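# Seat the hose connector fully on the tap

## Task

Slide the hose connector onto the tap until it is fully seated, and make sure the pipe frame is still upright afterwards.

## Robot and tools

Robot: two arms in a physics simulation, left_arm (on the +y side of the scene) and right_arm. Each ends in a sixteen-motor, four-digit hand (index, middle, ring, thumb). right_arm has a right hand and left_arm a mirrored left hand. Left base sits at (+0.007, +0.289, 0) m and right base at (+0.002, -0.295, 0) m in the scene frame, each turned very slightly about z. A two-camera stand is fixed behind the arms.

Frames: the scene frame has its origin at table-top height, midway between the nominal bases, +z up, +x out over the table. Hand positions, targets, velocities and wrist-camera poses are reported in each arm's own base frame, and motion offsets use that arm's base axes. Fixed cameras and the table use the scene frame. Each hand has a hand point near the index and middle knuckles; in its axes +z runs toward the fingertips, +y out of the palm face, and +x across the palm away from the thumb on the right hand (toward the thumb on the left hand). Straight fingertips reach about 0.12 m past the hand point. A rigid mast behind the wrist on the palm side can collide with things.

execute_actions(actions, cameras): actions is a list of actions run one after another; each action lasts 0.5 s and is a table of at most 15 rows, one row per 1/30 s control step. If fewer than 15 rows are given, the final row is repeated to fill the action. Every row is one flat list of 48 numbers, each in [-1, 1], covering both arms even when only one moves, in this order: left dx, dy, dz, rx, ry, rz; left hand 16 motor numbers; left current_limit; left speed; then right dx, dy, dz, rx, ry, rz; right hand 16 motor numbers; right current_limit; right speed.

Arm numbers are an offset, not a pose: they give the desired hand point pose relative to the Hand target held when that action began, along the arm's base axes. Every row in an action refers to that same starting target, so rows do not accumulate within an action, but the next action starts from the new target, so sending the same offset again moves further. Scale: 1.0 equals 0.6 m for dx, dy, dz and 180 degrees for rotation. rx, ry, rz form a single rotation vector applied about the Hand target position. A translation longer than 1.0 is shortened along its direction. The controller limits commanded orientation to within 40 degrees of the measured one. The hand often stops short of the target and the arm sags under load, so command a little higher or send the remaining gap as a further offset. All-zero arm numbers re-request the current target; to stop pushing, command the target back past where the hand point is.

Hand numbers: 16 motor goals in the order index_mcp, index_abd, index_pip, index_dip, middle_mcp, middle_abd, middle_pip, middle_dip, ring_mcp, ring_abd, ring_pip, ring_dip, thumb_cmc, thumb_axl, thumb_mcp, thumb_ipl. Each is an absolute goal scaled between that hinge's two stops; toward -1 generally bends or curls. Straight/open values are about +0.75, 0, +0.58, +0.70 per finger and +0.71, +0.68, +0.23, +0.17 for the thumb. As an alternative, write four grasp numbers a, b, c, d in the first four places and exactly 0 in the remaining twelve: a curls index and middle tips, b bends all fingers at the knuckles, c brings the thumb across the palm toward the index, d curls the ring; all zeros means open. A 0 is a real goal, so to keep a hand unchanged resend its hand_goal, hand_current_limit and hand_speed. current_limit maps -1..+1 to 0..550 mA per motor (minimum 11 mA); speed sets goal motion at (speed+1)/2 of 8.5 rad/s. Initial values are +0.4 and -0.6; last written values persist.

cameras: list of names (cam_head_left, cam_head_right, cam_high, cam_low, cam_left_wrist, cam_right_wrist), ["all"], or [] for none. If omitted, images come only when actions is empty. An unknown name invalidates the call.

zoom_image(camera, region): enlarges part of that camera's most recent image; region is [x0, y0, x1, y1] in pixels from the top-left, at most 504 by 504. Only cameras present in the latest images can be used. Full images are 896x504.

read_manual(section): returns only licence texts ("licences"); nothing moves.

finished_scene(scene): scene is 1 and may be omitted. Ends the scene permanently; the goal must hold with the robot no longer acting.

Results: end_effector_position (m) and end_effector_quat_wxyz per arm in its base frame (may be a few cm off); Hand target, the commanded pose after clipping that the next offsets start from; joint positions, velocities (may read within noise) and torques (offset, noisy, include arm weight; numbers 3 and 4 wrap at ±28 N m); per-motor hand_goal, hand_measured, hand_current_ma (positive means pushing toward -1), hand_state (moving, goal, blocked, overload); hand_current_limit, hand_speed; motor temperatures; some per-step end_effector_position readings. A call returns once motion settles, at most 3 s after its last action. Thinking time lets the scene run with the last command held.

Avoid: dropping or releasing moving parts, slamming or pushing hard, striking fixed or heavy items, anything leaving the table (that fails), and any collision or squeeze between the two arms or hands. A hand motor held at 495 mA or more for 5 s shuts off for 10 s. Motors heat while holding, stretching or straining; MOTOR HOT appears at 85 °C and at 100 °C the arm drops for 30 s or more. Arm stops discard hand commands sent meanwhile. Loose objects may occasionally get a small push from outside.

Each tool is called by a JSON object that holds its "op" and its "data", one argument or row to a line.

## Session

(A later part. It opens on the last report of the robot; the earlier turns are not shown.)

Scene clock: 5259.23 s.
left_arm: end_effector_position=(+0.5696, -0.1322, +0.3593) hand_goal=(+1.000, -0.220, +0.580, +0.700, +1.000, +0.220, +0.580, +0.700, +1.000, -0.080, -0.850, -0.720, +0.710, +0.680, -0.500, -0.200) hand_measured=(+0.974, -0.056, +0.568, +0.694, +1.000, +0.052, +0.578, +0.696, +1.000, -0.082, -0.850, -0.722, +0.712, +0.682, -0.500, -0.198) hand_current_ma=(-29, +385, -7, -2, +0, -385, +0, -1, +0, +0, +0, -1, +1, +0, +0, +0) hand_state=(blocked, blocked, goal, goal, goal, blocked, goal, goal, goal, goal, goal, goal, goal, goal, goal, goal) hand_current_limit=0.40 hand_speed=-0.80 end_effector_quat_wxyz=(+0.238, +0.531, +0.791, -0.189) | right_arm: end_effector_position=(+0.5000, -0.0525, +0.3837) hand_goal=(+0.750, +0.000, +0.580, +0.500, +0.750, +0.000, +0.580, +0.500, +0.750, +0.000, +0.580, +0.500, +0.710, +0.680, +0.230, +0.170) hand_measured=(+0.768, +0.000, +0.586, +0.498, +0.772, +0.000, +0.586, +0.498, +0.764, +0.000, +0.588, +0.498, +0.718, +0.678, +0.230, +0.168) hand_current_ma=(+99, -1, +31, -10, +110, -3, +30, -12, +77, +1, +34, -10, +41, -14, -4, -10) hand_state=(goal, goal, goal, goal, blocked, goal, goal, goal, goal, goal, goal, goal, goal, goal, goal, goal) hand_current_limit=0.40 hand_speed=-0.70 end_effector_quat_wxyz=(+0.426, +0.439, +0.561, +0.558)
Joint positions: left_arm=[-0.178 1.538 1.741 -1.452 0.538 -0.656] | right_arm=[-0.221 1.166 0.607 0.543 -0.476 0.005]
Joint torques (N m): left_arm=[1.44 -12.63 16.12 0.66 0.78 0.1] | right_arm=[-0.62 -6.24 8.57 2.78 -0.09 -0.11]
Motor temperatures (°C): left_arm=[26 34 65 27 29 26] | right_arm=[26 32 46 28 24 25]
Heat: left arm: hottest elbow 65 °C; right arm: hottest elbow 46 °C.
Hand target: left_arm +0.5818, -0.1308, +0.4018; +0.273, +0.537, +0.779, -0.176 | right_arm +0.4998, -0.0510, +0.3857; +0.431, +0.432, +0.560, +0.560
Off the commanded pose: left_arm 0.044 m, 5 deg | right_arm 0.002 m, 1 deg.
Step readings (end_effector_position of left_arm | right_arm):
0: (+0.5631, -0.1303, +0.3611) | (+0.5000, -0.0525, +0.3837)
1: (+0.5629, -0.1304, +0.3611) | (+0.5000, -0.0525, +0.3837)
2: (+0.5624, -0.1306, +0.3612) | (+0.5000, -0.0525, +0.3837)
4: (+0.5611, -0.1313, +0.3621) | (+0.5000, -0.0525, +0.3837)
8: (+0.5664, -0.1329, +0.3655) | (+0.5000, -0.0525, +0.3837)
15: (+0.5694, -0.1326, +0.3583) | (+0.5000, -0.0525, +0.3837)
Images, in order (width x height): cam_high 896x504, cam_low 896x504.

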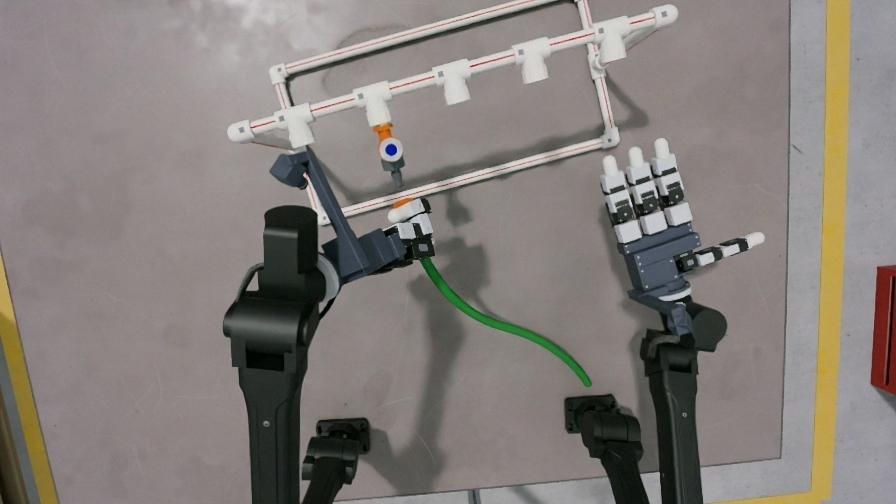

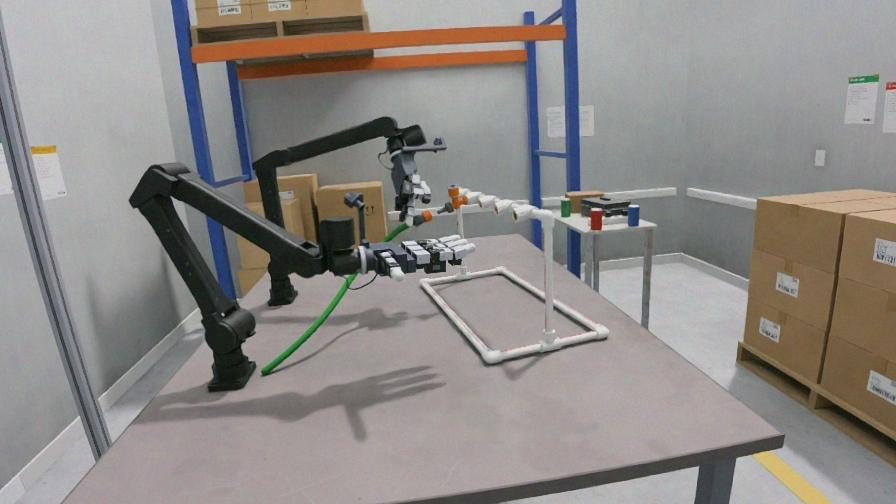

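{"op": "execute_actions", "data": {
  "actions": [
    [[0.008,0.001,-0.002,0,0,0,1.0,-0.22,0.58,0.7,1.0,0.22,0.58,0.7,1.0,-0.08,-0.85,-0.72,0.71,0.68,-0.5,-0.2,0.4,-0.8,0,0,0,0,0,0,0.75,0,0.58,0.5,0.75,0,0.58,0.5,0.75,0,0.58,0.5,0.71,0.68,0.23,0.17,0.4,-0.7],[0.018,0.003,-0.002,0,0,0,1.0,-0.22,0.58,0.7,1.0,0.22,0.58,0.7,1.0,-0.08,-0.85,-0.72,0.71,0.68,-0.5,-0.2,0.4,-0.8,0,0,0,0,0,0,0.75,0,0.58,0.5,0.75,0,0.58,0.5,0.75,0,0.58,0.5,0.71,0.68,0.23,0.17,0.4,-0.7],[0.026,0.004,-0.002,0,0,0,1.0,-0.22,0.58,0.7,1.0,0.22,0.58,0.7,1.0,-0.08,-0.85,-0.72,0.71,0.68,-0.5,-0.2,0.4,-0.8,0,0,0,0,0,0,0.75,0,0.58,0.5,0.75,0,0.58,0.5,0.75,0,0.58,0.5,0.71,0.68,0.23,0.17,0.4,-0.7]]
  ],
  "cameras": ["cam_high","cam_low"]
}}

{"op": "zoom_image", "data": {
  "camera": "cam_low",
  "region": [405, 180, 465, 240]
}}

{"op": "zoom_image", "data": {
  "camera": "cam_high",
  "region": [370, 150, 430, 210]
}}

Scene clock: 5288.57 s.
left_arm: end_effector_position=(+0.5847, -0.1300, +0.3570) hand_goal=(+1.000, -0.220, +0.580, +0.700, +1.000, +0.220, +0.580, +0.700, +1.000, -0.080, -0.850, -0.720, +0.710, +0.680, -0.500, -0.200) hand_measured=(+0.974, -0.056, +0.568, +0.694, +1.000, +0.052, +0.578, +0.696, +1.000, -0.082, -0.850, -0.722, +0.712, +0.682, -0.500, -0.198) hand_current_ma=(-29, +385, -7, -2, +0, -385, +0, -1, +0, +0, +0, -1, +1, +0, +0, +0) hand_state=(blocked, blocked, goal, goal, goal, blocked, goal, goal, goal, goal, goal, goal, goal, goal, goal, goal) hand_current_limit=0.40 hand_speed=-0.80 end_effector_quat_wxyz=(+0.237, +0.530, +0.791, -0.190) | right_arm: end_effector_position=(+0.5000, -0.0525, +0.3837) hand_goal=(+0.750, +0.000, +0.580, +0.500, +0.750, +0.000, +0.580, +0.500, +0.750, +0.000, +0.580, +0.500, +0.710, +0.680, +0.230, +0.170) hand_measured=(+0.768, +0.000, +0.586, +0.498, +0.772, +0.000, +0.586, +0.498, +0.764, +0.000, +0.588, +0.498, +0.718, +0.678, +0.230, +0.168) hand_current_ma=(+99, -1, +31, -10, +110, -3, +30, -12, +77, +1, +34, -10, +41, -14, -4, -10) hand_state=(goal, goal, goal, goal, blocked, goal, goal, goal, goal, goal, goal, goal, goal, goal, goal, goal) hand_current_limit=0.40 hand_speed=-0.70 end_effector_quat_wxyz=(+0.426, +0.439, +0.561, +0.558)
Joint positions: left_arm=[-0.168 1.58 1.785 -1.464 0.542 -0.645] | right_arm=[-0.221 1.166 0.607 0.543 -0.476 0.005]
Joint torques (N m): left_arm=[1.2 -13.63 16.43 0.68 0.77 0.12] | right_arm=[-0.62 -6.18 8.57 2.77 -0.09 -0.11]
Motor temperatures (°C): left_arm=[26 35 68 26 30 26] | right_arm=[26 32 46 28 24 25]
Heat: left arm: hottest elbow 68 °C; right arm: hottest elbow 46 °C.
Hand target: left_arm +0.5973, -0.1284, +0.4006; +0.273, +0.537, +0.779, -0.176 | right_arm +0.4998, -0.0510, +0.3857; +0.431, +0.432, +0.560, +0.560
Off the commanded pose: left_arm 0.045 m, 5 deg | right_arm 0.002 m, 1 deg.
Step readings (end_effector_position of left_arm | right_arm):
0: (+0.5696, -0.1323, +0.3594) | (+0.5000, -0.0525, +0.3837)
1: (+0.5696, -0.1323, +0.3594) | (+0.5000, -0.0525, +0.3837)
2: (+0.5696, -0.1323, +0.3594) | (+0.5000, -0.0525, +0.3837)
4: (+0.5708, -0.1318, +0.3603) | (+0.5000, -0.0525, +0.3837)
8: (+0.5793, -0.1319, +0.3635) | (+0.5000, -0.0525, +0.3837)
15: (+0.5846, -0.1306, +0.3583) | (+0.5000, -0.0525, +0.3837)
Images, in order (width x height): cam_high 896x504, cam_low 896x504.

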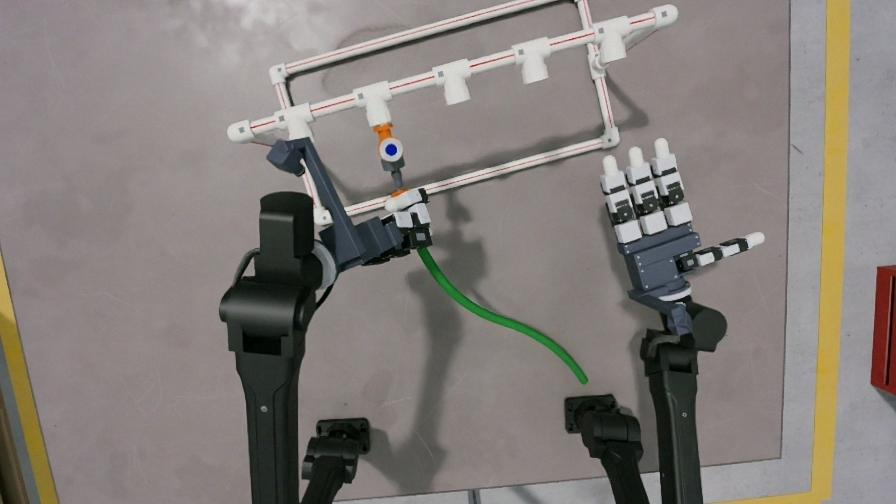

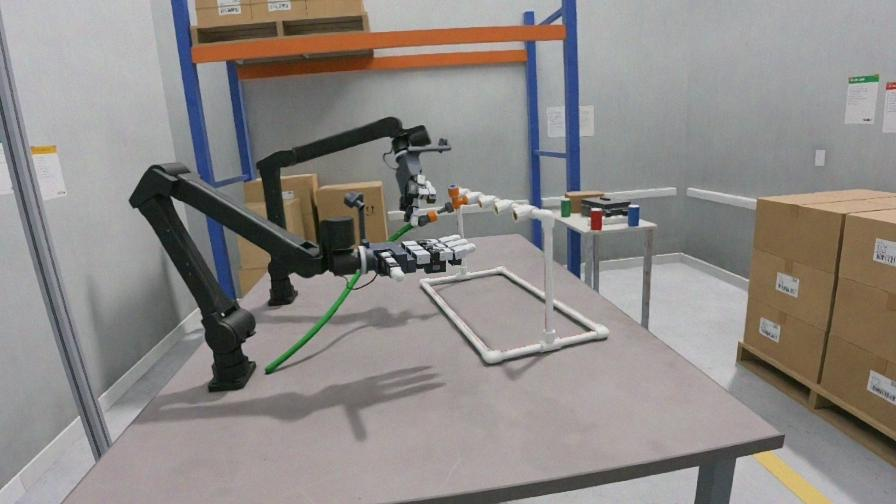

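Scaled by 8.400.

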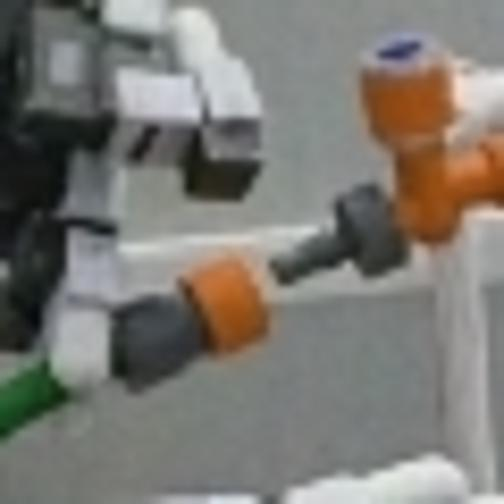

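Scaled by 8.400.

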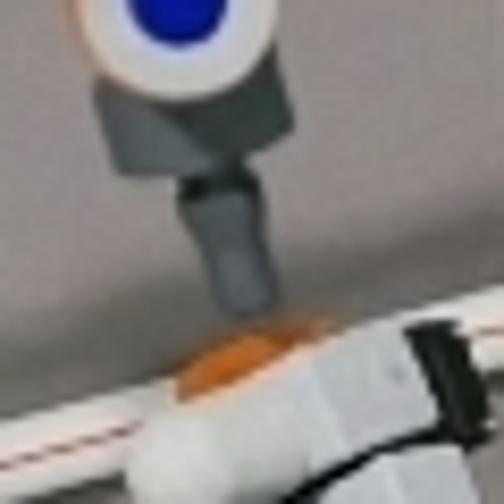

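{"op": "execute_actions", "data": {
  "actions": [
    [[0.01,0.002,0.004,0,0,0,1.0,-0.22,0.58,0.7,1.0,0.22,0.58,0.7,1.0,-0.08,-0.85,-0.72,0.71,0.68,-0.5,-0.2,0.4,-0.8,0,0,0,0,0,0,0.75,0,0.58,0.5,0.75,0,0.58,0.5,0.75,0,0.58,0.5,0.71,0.68,0.23,0.17,0.4,-0.7],[0.018,0.0035,0.007,0,0,0,1.0,-0.22,0.58,0.7,1.0,0.22,0.58,0.7,1.0,-0.08,-0.85,-0.72,0.71,0.68,-0.5,-0.2,0.4,-0.8,0,0,0,0,0,0,0.75,0,0.58,0.5,0.75,0,0.58,0.5,0.75,0,0.58,0.5,0.71,0.68,0.23,0.17,0.4,-0.7],[0.0245,0.0051,0.01,0,0,0,1.0,-0.22,0.58,0.7,1.0,0.22,0.58,0.7,1.0,-0.08,-0.85,-0.72,0.71,0.68,-0.5,-0.2,0.4,-0.8,0,0,0,0,0,0,0.75,0,0.58,0.5,0.75,0,0.58,0.5,0.75,0,0.58,0.5,0.71,0.68,0.23,0.17,0.4,-0.7]]
  ],
  "cameras": ["cam_high","cam_low"]
}}

{"op": "zoom_image", "data": {
  "camera": "cam_low",
  "region": [405, 180, 465, 240]
}}

{"op": "zoom_image", "data": {
  "camera": "cam_high",
  "region": [370, 150, 430, 210]
}}

Scene clock: 5306.17 s.
left_arm: end_effector_position=(+0.6002, -0.1275, +0.3650) hand_goal=(+1.000, -0.220, +0.580, +0.700, +1.000, +0.220, +0.580, +0.700, +1.000, -0.080, -0.850, -0.720, +0.710, +0.680, -0.500, -0.200) hand_measured=(+0.974, -0.056, +0.568, +0.694, +1.000, +0.052, +0.578, +0.696, +1.000, -0.082, -0.850, -0.722, +0.712, +0.682, -0.500, -0.198) hand_current_ma=(-30, +385, -8, -2, +0, -385, +0, -1, +0, +0, +0, -1, +1, +0, +0, +0) hand_state=(blocked, blocked, goal, goal, goal, blocked, goal, goal, goal, goal, goal, goal, goal, goal, goal, goal) hand_current_limit=0.40 hand_speed=-0.80 end_effector_quat_wxyz=(+0.239, +0.531, +0.791, -0.190) | right_arm: end_effector_position=(+0.5000, -0.0525, +0.3837) hand_goal=(+0.750, +0.000, +0.580, +0.500, +0.750, +0.000, +0.580, +0.500, +0.750, +0.000, +0.580, +0.500, +0.710, +0.680, +0.230, +0.170) hand_measured=(+0.768, +0.000, +0.586, +0.498, +0.772, +0.000, +0.586, +0.498, +0.764, +0.000, +0.588, +0.498, +0.718, +0.678, +0.230, +0.168) hand_current_ma=(+99, -1, +31, -10, +110, -3, +30, -12, +77, +1, +34, -10, +41, -14, -4, -10) hand_state=(goal, goal, goal, goal, blocked, goal, goal, goal, goal, goal, goal, goal, goal, goal, goal, goal) hand_current_limit=0.40 hand_speed=-0.70 end_effector_quat_wxyz=(+0.426, +0.439, +0.561, +0.558)
Joint positions: left_arm=[-0.157 1.625 1.86 -1.496 0.546 -0.633] | right_arm=[-0.221 1.166 0.607 0.543 -0.476 0.005]
Joint torques (N m): left_arm=[1.26 -13.51 15.92 0.76 0.79 0.09] | right_arm=[-0.56 -6.18 8.57 2.78 -0.09 -0.11]
Motor temperatures (°C): left_arm=[26 36 70 26 30 26] | right_arm=[26 32 46 28 24 25]
Heat: left arm: hottest elbow 70 °C; right arm: hottest elbow 46 °C.
Hand target: left_arm +0.6121, -0.1253, +0.4065; +0.273, +0.537, +0.779, -0.176 | right_arm +0.4998, -0.0510, +0.3857; +0.431, +0.432, +0.560, +0.560
Off the commanded pose: left_arm 0.043 m, 4 deg | right_arm 0.002 m, 1 deg.
Step readings (end_effector_position of left_arm | right_arm):
0: (+0.5848, -0.1301, +0.3570) | (+0.5000, -0.0525, +0.3837)
1: (+0.5848, -0.1301, +0.3572) | (+0.5000, -0.0525, +0.3837)
2: (+0.5849, -0.1301, +0.3573) | (+0.5000, -0.0525, +0.3837)
4: (+0.5867, -0.1294, +0.3595) | (+0.5000, -0.0525, +0.3837)
8: (+0.5948, -0.1293, +0.3668) | (+0.5000, -0.0525, +0.3837)
15: (+0.5997, -0.1278, +0.3667) | (+0.5000, -0.0525, +0.3837)
Images, in order (width x height): cam_high 896x504, cam_low 896x504.

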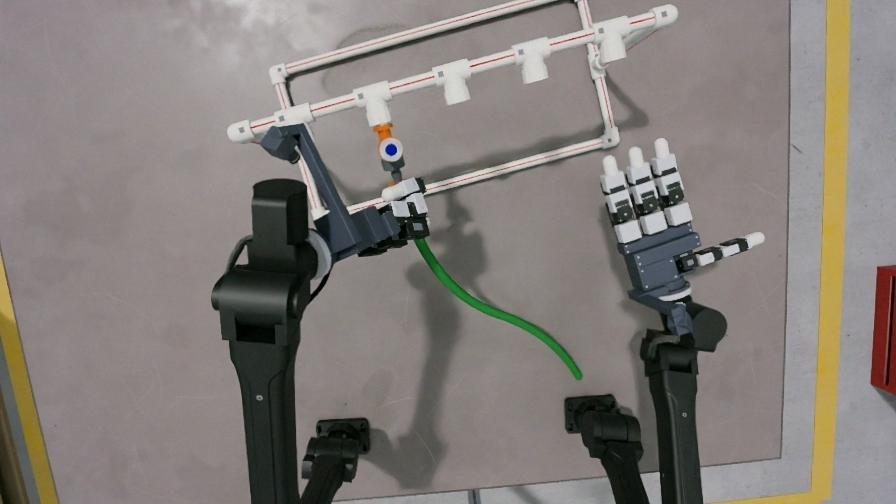

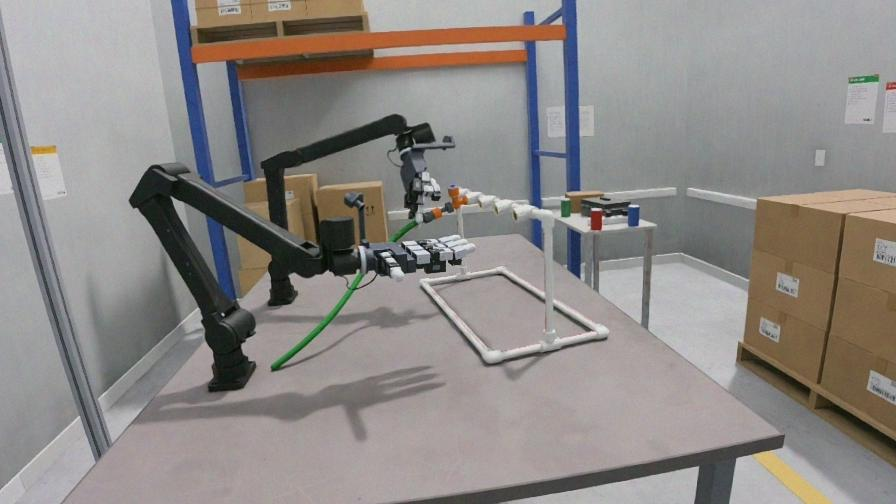

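Scaled by 8.400.

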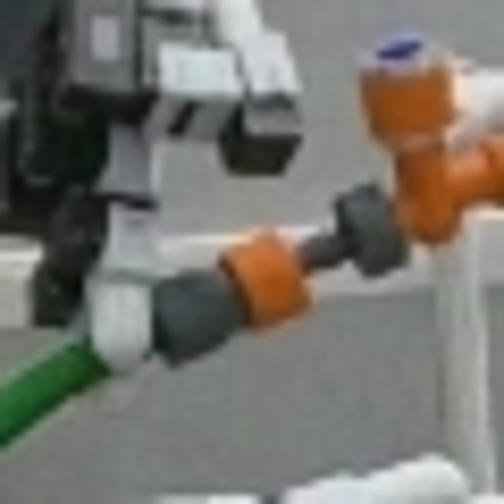

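Scaled by 8.400.

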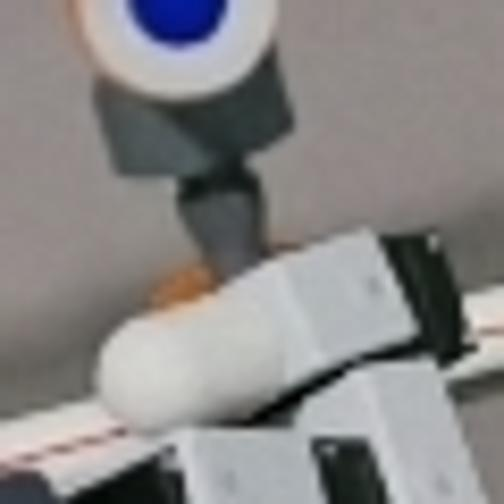

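{"op": "execute_actions", "data": {
  "actions": [
    [[0.01,0.002,0.004,0,0,0,1.0,-0.22,0.58,0.7,1.0,0.22,0.58,0.7,1.0,-0.08,-0.85,-0.72,0.71,0.68,-0.5,-0.2,0.4,-0.8,0,0,0,0,0,0,0.75,0,0.58,0.5,0.75,0,0.58,0.5,0.75,0,0.58,0.5,0.71,0.68,0.23,0.17,0.4,-0.7],[0.018,0.0035,0.007,0,0,0,1.0,-0.22,0.58,0.7,1.0,0.22,0.58,0.7,1.0,-0.08,-0.85,-0.72,0.71,0.68,-0.5,-0.2,0.4,-0.8,0,0,0,0,0,0,0.75,0,0.58,0.5,0.75,0,0.58,0.5,0.75,0,0.58,0.5,0.71,0.68,0.23,0.17,0.4,-0.7],[0.0245,0.0051,0.0095,0,0,0,1.0,-0.22,0.58,0.7,1.0,0.22,0.58,0.7,1.0,-0.08,-0.85,-0.72,0.71,0.68,-0.5,-0.2,0.4,-0.8,0,0,0,0,0,0,0.75,0,0.58,0.5,0.75,0,0.58,0.5,0.75,0,0.58,0.5,0.71,0.68,0.23,0.17,0.4,-0.7]]
  ],
  "cameras": ["cam_high","cam_low"]
}}

{"op": "zoom_image", "data": {
  "camera": "cam_low",
  "region": [405, 180, 465, 240]
}}

{"op": "zoom_image", "data": {
  "camera": "cam_high",
  "region": [370, 150, 430, 210]
}}

Scene clock: 5319.90 s.
left_arm: end_effector_position=(+0.6153, -0.1251, +0.3701) hand_goal=(+1.000, -0.220, +0.580, +0.700, +1.000, +0.220, +0.580, +0.700, +1.000, -0.080, -0.850, -0.720, +0.710, +0.680, -0.500, -0.200) hand_measured=(+0.970, -0.056, +0.566, +0.692, +1.000, +0.052, +0.580, +0.696, +1.000, -0.082, -0.850, -0.722, +0.712, +0.682, -0.500, -0.198) hand_current_ma=(-37, +385, -10, -3, +0, -385, +0, -1, +0, +0, +0, -1, +0, +0, +0, +0) hand_state=(blocked, blocked, goal, goal, goal, blocked, goal, goal, goal, goal, goal, goal, goal, goal, goal, goal) hand_current_limit=0.40 hand_speed=-0.80 end_effector_quat_wxyz=(+0.238, +0.531, +0.791, -0.191) | right_arm: end_effector_position=(+0.5000, -0.0525, +0.3837) hand_goal=(+0.750, +0.000, +0.580, +0.500, +0.750, +0.000, +0.580, +0.500, +0.750, +0.000, +0.580, +0.500, +0.710, +0.680, +0.230, +0.170) hand_measured=(+0.768, +0.000, +0.586, +0.498, +0.772, +0.000, +0.586, +0.498, +0.764, +0.000, +0.588, +0.498, +0.718, +0.678, +0.230, +0.168) hand_current_ma=(+99, -1, +31, -10, +110, -3, +30, -12, +77, +1, +34, -10, +41, -14, -4, -10) hand_state=(goal, goal, goal, goal, blocked, goal, goal, goal, goal, goal, goal, goal, goal, goal, goal, goal) hand_current_limit=0.40 hand_speed=-0.70 end_effector_quat_wxyz=(+0.426, +0.439, +0.561, +0.558)
Joint positions: left_arm=[-0.148 1.674 1.936 -1.531 0.55 -0.623] | right_arm=[-0.221 1.166 0.607 0.543 -0.476 0.005]
Joint torques (N m): left_arm=[1.44 -14.1 16.06 0.73 0.77 0.11] | right_arm=[-0.56 -6.18 8.57 2.8 -0.09 -0.11]
Motor temperatures (°C): left_arm=[26 35 72 26 30 26] | right_arm=[26 32 46 28 24 25]
Heat: left arm: hottest elbow 72 °C; right arm: hottest elbow 46 °C.
Hand target: left_arm +0.6267, -0.1223, +0.4123; +0.273, +0.537, +0.779, -0.176 | right_arm +0.4998, -0.0510, +0.3857; +0.431, +0.432, +0.560, +0.560
Off the commanded pose: left_arm 0.044 m, 5 deg | right_arm 0.002 m, 1 deg.
Step readings (end_effector_position of left_arm | right_arm):
0: (+0.6004, -0.1276, +0.3657) | (+0.5000, -0.0525, +0.3837)
1: (+0.6004, -0.1276, +0.3657) | (+0.5000, -0.0525, +0.3837)
2: (+0.6003, -0.1276, +0.3661) | (+0.5000, -0.0525, +0.3837)
4: (+0.6021, -0.1269, +0.3675) | (+0.5000, -0.0525, +0.3837)
8: (+0.6104, -0.1264, +0.3724) | (+0.5000, -0.0525, +0.3837)
15: (+0.6152, -0.1252, +0.3696) | (+0.5000, -0.0525, +0.3837)
Images, in order (width x height): cam_high 896x504, cam_low 896x504.

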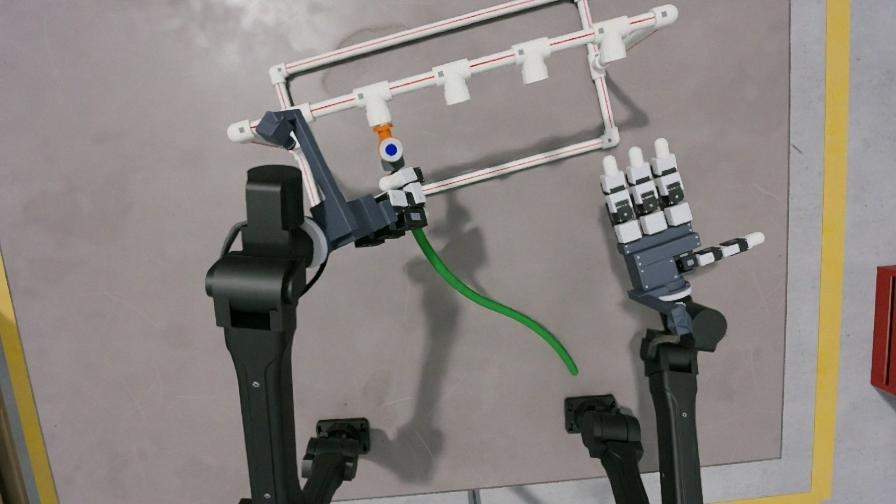

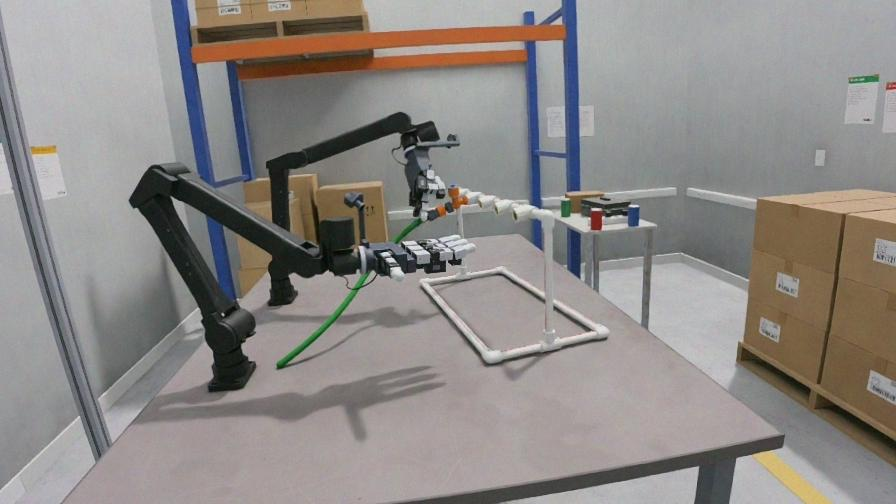

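Scaled by 8.400.

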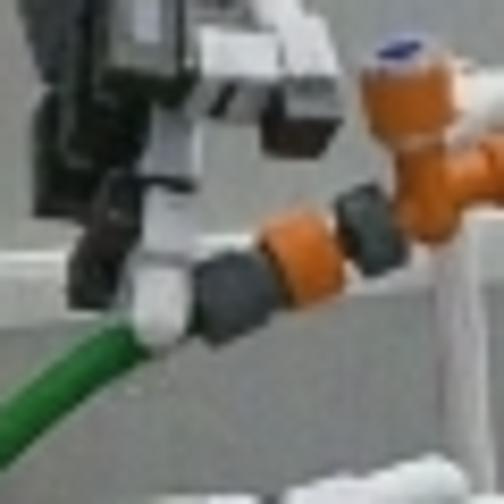

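Scaled by 8.400.

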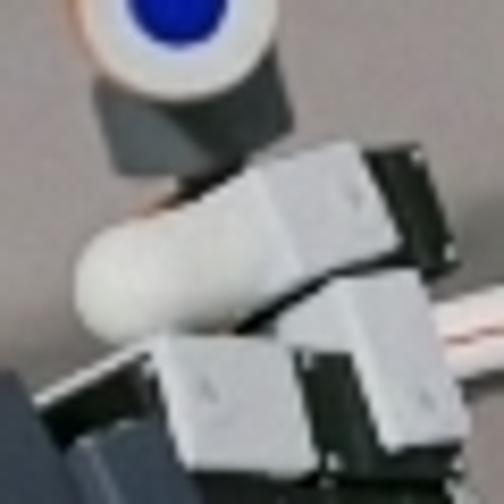

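{"op": "execute_actions", "data": {
  "actions": [
    [[0.006,0.0012,0.002,0,0,0,1.0,-0.22,0.58,0.7,1.0,0.22,0.58,0.7,1.0,-0.08,-0.85,-0.72,0.71,0.68,-0.5,-0.2,0.4,-0.8,0,0,0,0,0,0,0.75,0,0.58,0.5,0.75,0,0.58,0.5,0.75,0,0.58,0.5,0.71,0.68,0.23,0.17,0.4,-0.7],[0.0125,0.0026,0.0047,0,0,0,1.0,-0.22,0.58,0.7,1.0,0.22,0.58,0.7,1.0,-0.08,-0.85,-0.72,0.71,0.68,-0.5,-0.2,0.4,-0.8,0,0,0,0,0,0,0.75,0,0.58,0.5,0.75,0,0.58,0.5,0.75,0,0.58,0.5,0.71,0.68,0.23,0.17,0.4,-0.7]]
  ],
  "cameras": ["cam_high","cam_low","cam_left_wrist"]
}}

{"op": "zoom_image", "data": {
  "camera": "cam_low",
  "region": [405, 180, 465, 240]
}}

{"op": "zoom_image", "data": {
  "camera": "cam_high",
  "region": [370, 150, 430, 210]
}}

{"op": "zoom_image", "data": {
  "camera": "cam_left_wrist",
  "region": [300, 0, 600, 190]
}}

Scene clock: 5337.80 s.
left_arm: end_effector_position=(+0.6179, -0.1245, +0.3699) hand_goal=(+1.000, -0.220, +0.580, +0.700, +1.000, +0.220, +0.580, +0.700, +1.000, -0.080, -0.850, -0.720, +0.710, +0.680, -0.500, -0.200) hand_measured=(+0.972, -0.056, +0.566, +0.692, +1.000, +0.054, +0.584, +0.696, +1.000, -0.082, -0.850, -0.722, +0.712, +0.682, -0.500, -0.198) hand_current_ma=(-34, +385, -10, -3, +0, -385, +1, -1, +0, +0, +0, -1, +0, +0, +0, +0) hand_state=(blocked, blocked, goal, goal, goal, blocked, goal, goal, goal, goal, goal, goal, goal, goal, goal, goal) hand_current_limit=0.40 hand_speed=-0.80 end_effector_quat_wxyz=(+0.231, +0.530, +0.793, -0.194) | right_arm: end_effector_position=(+0.5000, -0.0525, +0.3837) hand_goal=(+0.750, +0.000, +0.580, +0.500, +0.750, +0.000, +0.580, +0.500, +0.750, +0.000, +0.580, +0.500, +0.710, +0.680, +0.230, +0.170) hand_measured=(+0.768, +0.000, +0.586, +0.498, +0.772, +0.000, +0.586, +0.498, +0.764, +0.000, +0.588, +0.498, +0.718, +0.678, +0.230, +0.168) hand_current_ma=(+99, -1, +31, -10, +110, -3, +30, -12, +77, +1, +34, -10, +41, -14, -4, -10) hand_state=(goal, goal, goal, goal, blocked, goal, goal, goal, goal, goal, goal, goal, goal, goal, goal, goal) hand_current_limit=0.40 hand_speed=-0.70 end_effector_quat_wxyz=(+0.426, +0.439, +0.561, +0.558)
Joint positions: left_arm=[-0.145 1.695 1.969 -1.562 0.551 -0.619] | right_arm=[-0.221 1.166 0.607 0.543 -0.476 0.005]
Joint torques (N m): left_arm=[1.14 -14.33 16.76 1.1 0.79 0.16] | right_arm=[-0.56 -6.18 8.55 2.78 -0.09 -0.11]
Motor temperatures (°C): left_arm=[26 36 74 26 30 26] | right_arm=[26 32 46 28 24 25]
Heat: left arm: hottest elbow 74 °C; right arm: hottest elbow 46 °C.
Hand target: left_arm +0.6343, -0.1207, +0.4151; +0.273, +0.537, +0.779, -0.176 | right_arm +0.4998, -0.0510, +0.3857; +0.431, +0.432, +0.560, +0.560
Off the commanded pose: left_arm 0.048 m, 6 deg | right_arm 0.002 m, 1 deg.
Step readings (end_effector_position of left_arm | right_arm):
0: (+0.6153, -0.1251, +0.3701) | (+0.5000, -0.0525, +0.3837)
1: (+0.6153, -0.1251, +0.3701) | (+0.5000, -0.0525, +0.3837)
2: (+0.6154, -0.1251, +0.3700) | (+0.5000, -0.0525, +0.3837)
4: (+0.6161, -0.1245, +0.3705) | (+0.5000, -0.0525, +0.3837)
8: (+0.6174, -0.1243, +0.3698) | (+0.5000, -0.0525, +0.3837)
15: (+0.6178, -0.1244, +0.3699) | (+0.5000, -0.0525, +0.3837)
camera_calibration:
cam_left_wrist: T_world_to_cam=[[-0.311732, -0.799965, 0.512718, -0.132053], [-0.775419, 0.52604, 0.349296, 0.37151], [-0.549135, -0.288684, -0.784291, 0.721749], [0, 0, 0, 1]] pos_world=[0.643249, -0.092709, 0.504]
Images, in order (width x height): cam_high 896x504, cam_low 896x504, cam_left_wrist 896x504.

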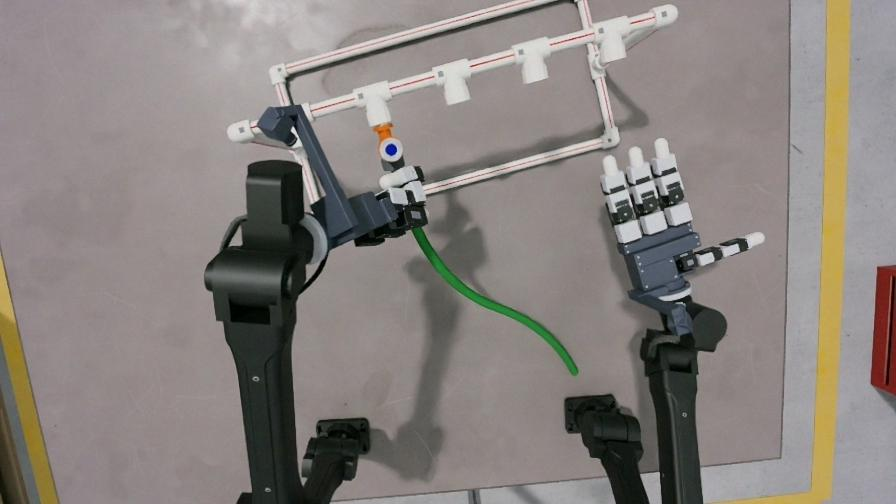

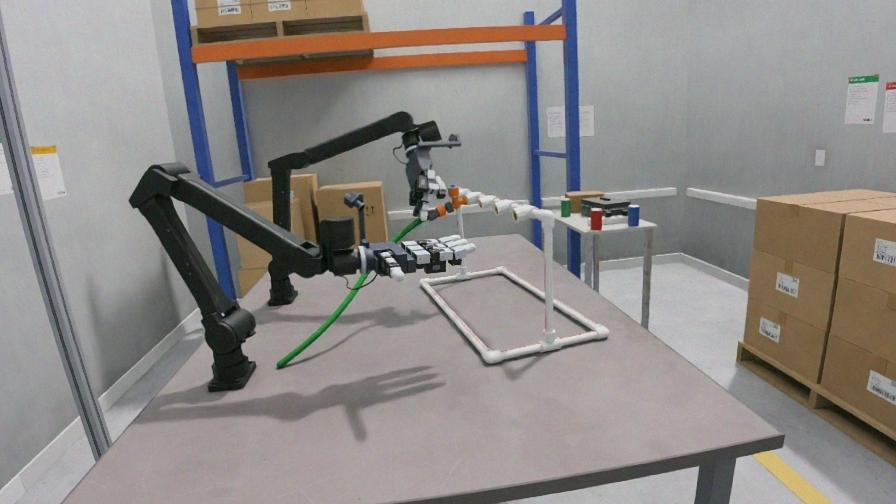

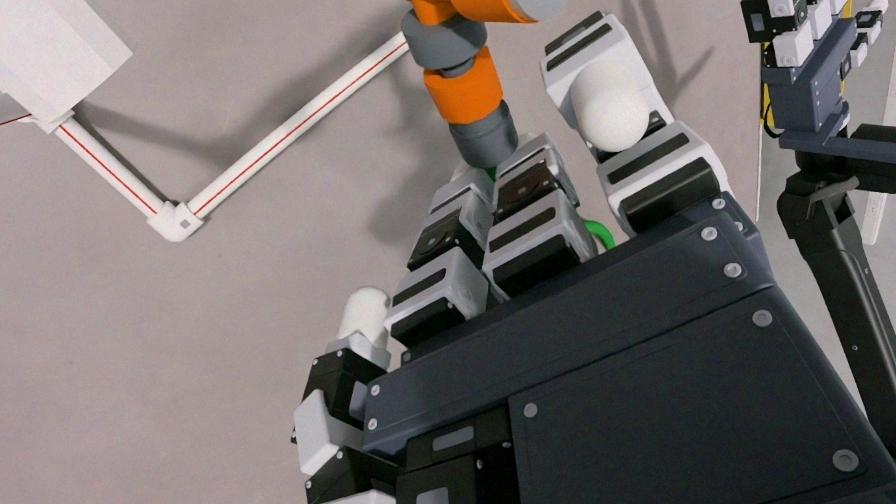

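Scaled by 8.400.

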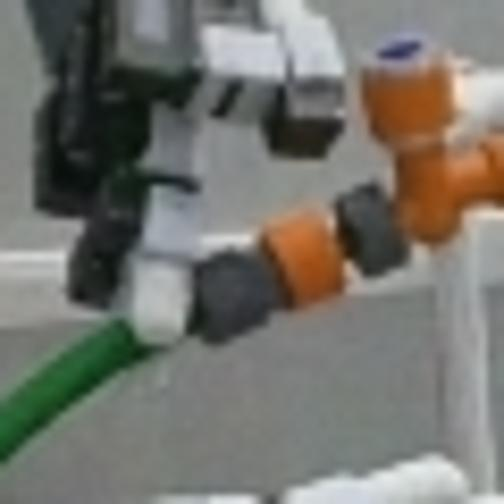

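Scaled by 8.400.

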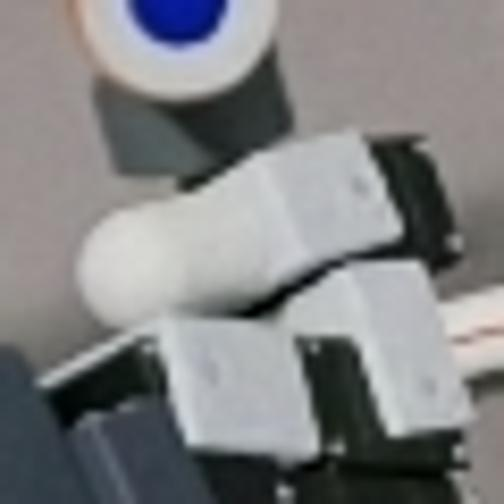

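Scaled by 1.680.

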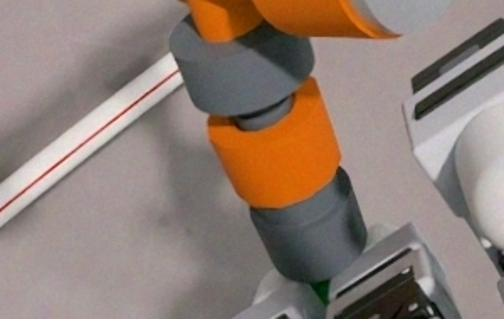

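{"op": "execute_actions", "data": {
  "actions": [
    [[0,0,0,0,0,0,1.0,-0.22,0.58,0.7,1.0,0.22,0.58,0.7,1.0,-0.08,-0.85,-0.72,0.71,0.68,-0.5,-0.2,0.4,-0.8,0.01,0.06,0.02,0,0,0.015,0.75,0,0.58,0.5,0.75,0,0.58,0.5,0.75,0,0.58,0.5,0.71,0.68,0.23,0.17,0.4,-0.7],[0,0,0,0,0,0,1.0,-0.22,0.58,0.7,1.0,0.22,0.58,0.7,1.0,-0.08,-0.85,-0.72,0.71,0.68,-0.5,-0.2,0.4,-0.8,0.02,0.12,0.05,0,0,0.03,0.75,0,0.58,0.5,0.75,0,0.58,0.5,0.75,0,0.58,0.5,0.71,0.68,0.23,0.17,0.4,-0.7],[0,0,0,0,0,0,1.0,-0.22,0.58,0.7,1.0,0.22,0.58,0.7,1.0,-0.08,-0.85,-0.72,0.71,0.68,-0.5,-0.2,0.4,-0.8,0.02,0.2,0.08,0,0,0.05,0.75,0,0.58,0.5,0.75,0,0.58,0.5,0.75,0,0.58,0.5,0.71,0.68,0.23,0.17,0.4,-0.7]],
    [[0,0,0,0,0,0,1.0,-0.22,0.58,0.7,1.0,0.22,0.58,0.7,1.0,-0.08,-0.85,-0.72,0.71,0.68,-0.5,-0.2,0.4,-0.8,0.01,0.08,0.0,0,0,0.015,0.75,0,0.58,0.5,0.75,0,0.58,0.5,0.75,0,0.58,0.5,0.71,0.68,0.23,0.17,0.4,-0.7],[0,0,0,0,0,0,1.0,-0.22,0.58,0.7,1.0,0.22,0.58,0.7,1.0,-0.08,-0.85,-0.72,0.71,0.68,-0.5,-0.2,0.4,-0.8,0.02,0.178,0.0005,0,0,0.0333,0.75,0,0.58,0.5,0.75,0,0.58,0.5,0.75,0,0.58,0.5,0.71,0.68,0.23,0.17,0.4,-0.7]],
    [[0,0,0,0,0,0,1.0,-0.22,0.58,0.7,1.0,0.22,0.58,0.7,1.0,-0.08,-0.85,-0.72,0.71,0.68,-0.5,-0.2,0.4,-0.8,0.06,0.033,0,0,0,0,0.75,0,0.58,0.5,0.75,0,0.58,0.5,0.75,0,0.58,0.5,0.71,0.68,0.23,0.17,0.4,-0.7],[0,0,0,0,0,0,1.0,-0.22,0.58,0.7,1.0,0.22,0.58,0.7,1.0,-0.08,-0.85,-0.72,0.71,0.68,-0.5,-0.2,0.4,-0.8,0.12,0.066,0,0,0,0,0.75,0,0.58,0.5,0.75,0,0.58,0.5,0.75,0,0.58,0.5,0.71,0.68,0.23,0.17,0.4,-0.7]]
  ],
  "cameras": ["cam_high","cam_low"]
}}

{"op": "zoom_image", "data": {
  "camera": "cam_high",
  "region": [340, 70, 500, 230]
}}

Scene clock: 5469.33 s.
left_arm: end_effector_position=(+0.6178, -0.1245, +0.3699) hand_goal=(+1.000, -0.220, +0.580, +0.700, +1.000, +0.220, +0.580, +0.700, +1.000, -0.080, -0.850, -0.720, +0.710, +0.680, -0.500, -0.200) hand_measured=(+0.972, -0.056, +0.566, +0.692, +1.000, +0.054, +0.584, +0.696, +1.000, -0.082, -0.850, -0.722, +0.712, +0.682, -0.500, -0.198) hand_current_ma=(-34, +385, -10, -3, +0, -385, +1, -1, +0, +0, +0, -1, +0, +0, +0, +0) hand_state=(blocked, blocked, goal, goal, goal, blocked, goal, goal, goal, goal, goal, goal, goal, goal, goal, goal) hand_current_limit=0.40 hand_speed=-0.80 end_effector_quat_wxyz=(+0.230, +0.530, +0.793, -0.195) | right_arm: end_effector_position=(+0.5845, +0.2062, +0.4040) hand_goal=(+0.750, +0.000, +0.580, +0.500, +0.750, +0.000, +0.580, +0.500, +0.750, +0.000, +0.580, +0.500, +0.710, +0.680, +0.230, +0.170) hand_measured=(+0.768, +0.000, +0.586, +0.498, +0.772, +0.000, +0.586, +0.498, +0.764, +0.000, +0.588, +0.498, +0.718, +0.678, +0.230, +0.168) hand_current_ma=(+99, +1, +31, -10, +110, +1, +30, -12, +77, +1, +34, -10, +41, -14, -3, -9) hand_state=(goal, goal, goal, goal, blocked, goal, goal, goal, goal, goal, goal, goal, goal, goal, goal, goal) hand_current_limit=0.40 hand_speed=-0.70 end_effector_quat_wxyz=(+0.342, +0.371, +0.624, +0.597)
Joint positions: left_arm=[-0.145 1.695 1.969 -1.562 0.551 -0.618] | right_arm=[0.324 1.416 0.919 0.442 -0.19 0.005]
Joint torques (N m): left_arm=[1.44 -14.1 16.66 1.01 0.78 0.12] | right_arm=[-0.15 -9.23 13.31 2.33 0.07 -0.11]
Motor temperatures (°C): left_arm=[26 35 80 26 31 26] | right_arm=[26 32 46 28 24 25]
Heat: left arm: hottest elbow 80 °C; right arm: hottest elbow 46 °C.
Hand target: left_arm +0.6342, -0.1207, +0.4151; +0.273, +0.537, +0.779, -0.176 | right_arm +0.5957, +0.2155, +0.4341; +0.354, +0.355, +0.612, +0.612
Off the commanded pose: left_arm 0.048 m, 6 deg | right_arm 0.033 m, 3 deg.
Step readings (end_effector_position of left_arm | right_arm):
0: (+0.6178, -0.1245, +0.3699) | (+0.5000, -0.0525, +0.3837)
1: (+0.6178, -0.1245, +0.3699) | (+0.5000, -0.0526, +0.3837)
2: (+0.6178, -0.1245, +0.3699) | (+0.5003, -0.0512, +0.3837)
4: (+0.6178, -0.1245, +0.3699) | (+0.5024, -0.0436, +0.3823)
8: (+0.6178, -0.1245, +0.3699) | (+0.5015, +0.0240, +0.3821)
15: (+0.6178, -0.1245, +0.3699) | (+0.4987, +0.0712, +0.3958)
16: (+0.6178, -0.1245, +0.3699) | (+0.4995, +0.0702, +0.3976)
17: (+0.6178, -0.1245, +0.3699) | (+0.5003, +0.0702, +0.3997)
19: (+0.6178, -0.1245, +0.3699) | (+0.5020, +0.0771, +0.4031)
23: (+0.6178, -0.1245, +0.3699) | (+0.4994, +0.1399, +0.4067)
30: (+0.6178, -0.1245, +0.3699) | (+0.5074, +0.1772, +0.3994)
31: (+0.6178, -0.1245, +0.3699) | (+0.5087, +0.1769, +0.3987)
32: (+0.6178, -0.1245, +0.3699) | (+0.5111, +0.1768, +0.3985)
34: (+0.6178, -0.1245, +0.3699) | (+0.5229, +0.1783, +0.3990)
38: (+0.6178, -0.1245, +0.3699) | (+0.5625, +0.1923, +0.4006)
45: (+0.6178, -0.1245, +0.3699) | (+0.5830, +0.2047, +0.3944)
Images, in order (width x height): cam_high 896x504, cam_low 896x504.

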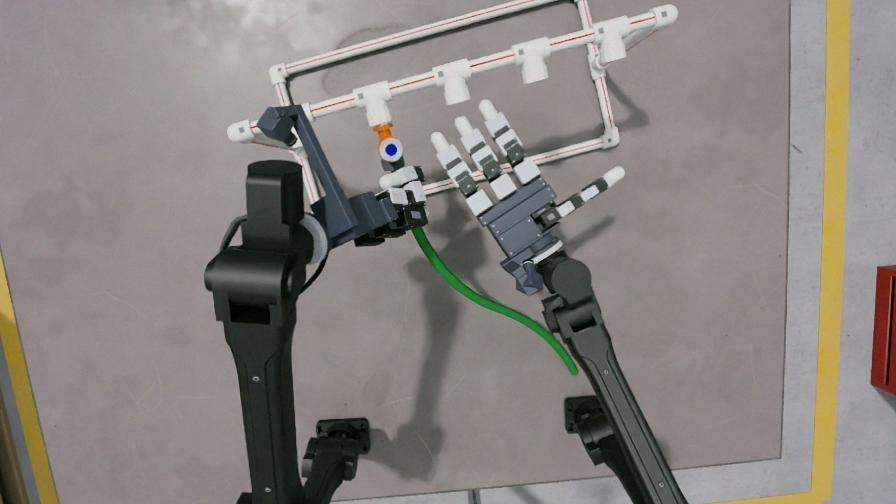

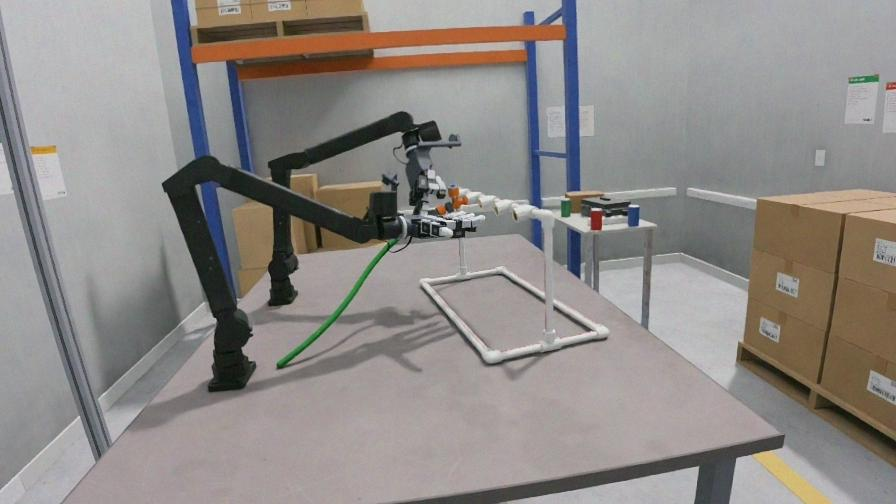

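Scaled by 3.150.

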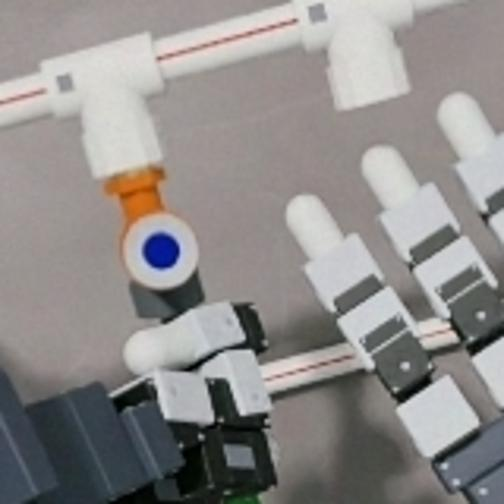

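{"op": "execute_actions", "data": {
  "actions": [
    [[0,0,0,0,0,0,1.0,-0.22,0.58,0.7,1.0,0.22,0.58,0.7,1.0,-0.08,-0.85,-0.72,0.71,0.68,-0.5,-0.2,0.4,-0.8,0.06,0.033,-0.025,0,0,0,0.75,0,0.58,0.5,0.75,0,0.58,0.5,0.75,0,0.58,0.5,0.71,0.68,0.23,0.17,0.4,-0.7],[0,0,0,0,0,0,1.0,-0.22,0.58,0.7,1.0,0.22,0.58,0.7,1.0,-0.08,-0.85,-0.72,0.71,0.68,-0.5,-0.2,0.4,-0.8,0.12,0.066,-0.025,0,0,0,0.75,0,0.58,0.5,0.75,0,0.58,0.5,0.75,0,0.58,0.5,0.71,0.68,0.23,0.17,0.4,-0.7]],
    [[0,0,0,0,0,0,1.0,-0.22,0.58,0.7,1.0,0.22,0.58,0.7,1.0,-0.08,-0.85,-0.72,0.71,0.68,-0.5,-0.2,0.4,-0.8,0.06,0.033,0,0,0,0,0.75,0,0.58,0.5,0.75,0,0.58,0.5,0.75,0,0.58,0.5,0.71,0.68,0.23,0.17,0.4,-0.7],[0,0,0,0,0,0,1.0,-0.22,0.58,0.7,1.0,0.22,0.58,0.7,1.0,-0.08,-0.85,-0.72,0.71,0.68,-0.5,-0.2,0.4,-0.8,0.125,0.068,0,0,0,0,0.75,0,0.58,0.5,0.75,0,0.58,0.5,0.75,0,0.58,0.5,0.71,0.68,0.23,0.17,0.4,-0.7]]
  ],
  "cameras": ["cam_high","cam_low"]
}}

{"op": "zoom_image", "data": {
  "camera": "cam_high",
  "region": [340, 70, 500, 230]
}}

Scene clock: 5485.97 s.
left_arm: end_effector_position=(+0.6179, -0.1245, +0.3697) hand_goal=(+1.000, -0.220, +0.580, +0.700, +1.000, +0.220, +0.580, +0.700, +1.000, -0.080, -0.850, -0.720, +0.710, +0.680, -0.500, -0.200) hand_measured=(+0.972, -0.056, +0.566, +0.692, +1.000, +0.054, +0.584, +0.696, +1.000, -0.082, -0.850, -0.722, +0.712, +0.682, -0.500, -0.198) hand_current_ma=(-34, +385, -10, -3, +0, -385, +1, -1, +0, +0, +0, -1, +0, +0, +0, +0) hand_state=(blocked, blocked, goal, goal, goal, blocked, goal, goal, goal, goal, goal, goal, goal, goal, goal, goal) hand_current_limit=0.40 hand_speed=-0.80 end_effector_quat_wxyz=(+0.230, +0.530, +0.793, -0.195) | right_arm: end_effector_position=(+0.7314, +0.2844, +0.3971) hand_goal=(+0.750, +0.000, +0.580, +0.500, +0.750, +0.000, +0.580, +0.500, +0.750, +0.000, +0.580, +0.500, +0.710, +0.680, +0.230, +0.170) hand_measured=(+0.768, +0.000, +0.586, +0.498, +0.772, +0.000, +0.586, +0.498, +0.764, +0.000, +0.586, +0.498, +0.718, +0.678, +0.230, +0.168) hand_current_ma=(+94, +1, +30, -10, +110, +1, +29, -11, +75, +1, +34, -10, +41, -14, -3, -9) hand_state=(goal, goal, goal, goal, blocked, goal, goal, goal, goal, goal, goal, goal, goal, goal, goal, goal) hand_current_limit=0.40 hand_speed=-0.70 end_effector_quat_wxyz=(+0.347, +0.366, +0.619, +0.602)
Joint positions: left_arm=[-0.145 1.695 1.969 -1.562 0.551 -0.618] | right_arm=[0.369 1.831 1.405 0.391 -0.144 0.005]
Joint torques (N m): left_arm=[1.67 -14.68 16.58 1.14 0.79 0.13] | right_arm=[-0.15 -15.38 13.76 1.69 0.07 -0.11]
Motor temperatures (°C): left_arm=[26 35 80 26 31 26] | right_arm=[26 33 49 28 24 25]
Heat: left arm: hottest elbow 80 °C; right arm: hottest elbow 49 °C.
Hand target: left_arm +0.6343, -0.1208, +0.4149; +0.273, +0.537, +0.779, -0.176 | right_arm +0.7427, +0.2958, +0.4191; +0.354, +0.355, +0.612, +0.612
Off the commanded pose: left_arm 0.048 m, 6 deg | right_arm 0.027 m, 2 deg.
Step readings (end_effector_position of left_arm | right_arm):
0: (+0.6178, -0.1245, +0.3699) | (+0.5845, +0.2062, +0.4040)
1: (+0.6178, -0.1245, +0.3699) | (+0.5847, +0.2062, +0.4040)
2: (+0.6178, -0.1245, +0.3699) | (+0.5858, +0.2063, +0.4038)
4: (+0.6178, -0.1245, +0.3699) | (+0.5957, +0.2124, +0.4047)
8: (+0.6178, -0.1245, +0.3699) | (+0.6322, +0.2301, +0.3993)
15: (+0.6178, -0.1245, +0.3699) | (+0.6542, +0.2448, +0.3770)
16: (+0.6178, -0.1245, +0.3699) | (+0.6546, +0.2452, +0.3778)
17: (+0.6178, -0.1245, +0.3699) | (+0.6559, +0.2456, +0.3798)
19: (+0.6178, -0.1245, +0.3699) | (+0.6663, +0.2511, +0.3887)
23: (+0.6178, -0.1245, +0.3699) | (+0.6993, +0.2662, +0.4084)
30: (+0.6179, -0.1245, +0.3697) | (+0.7258, +0.2810, +0.3968)
Images, in order (width x height): cam_high 896x504, cam_low 896x504.

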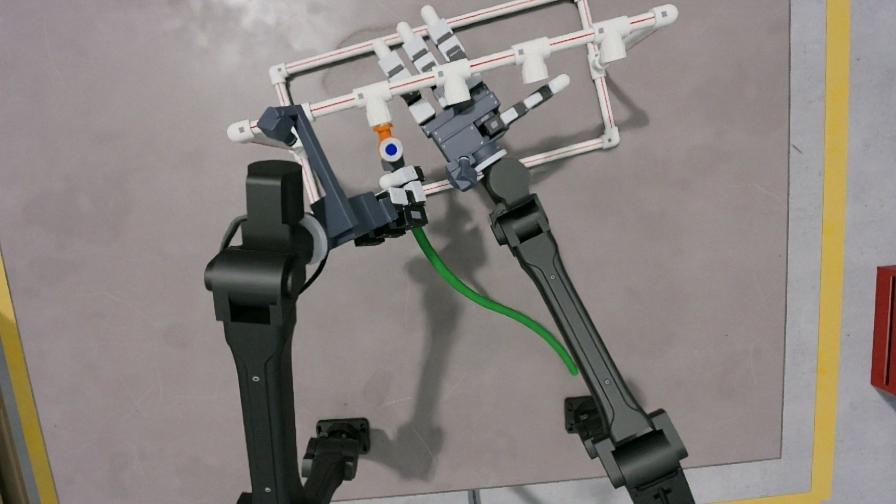

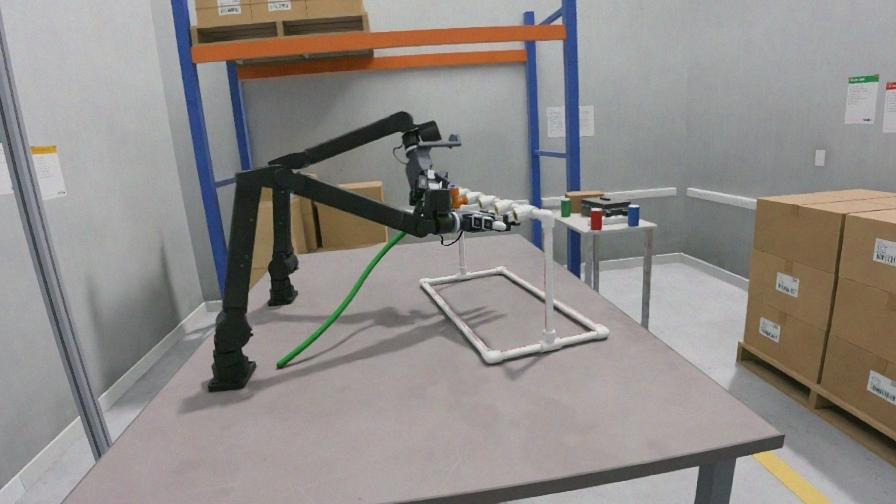

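Scaled by 3.150.

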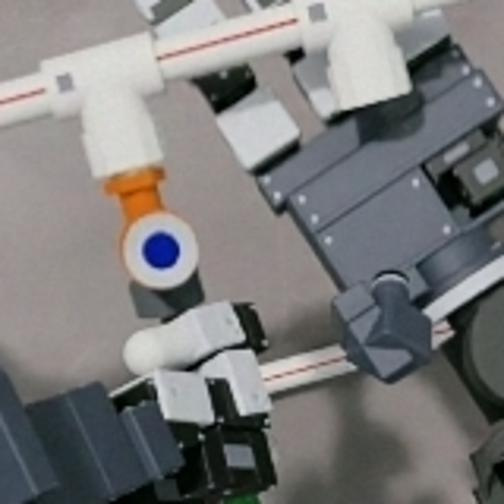

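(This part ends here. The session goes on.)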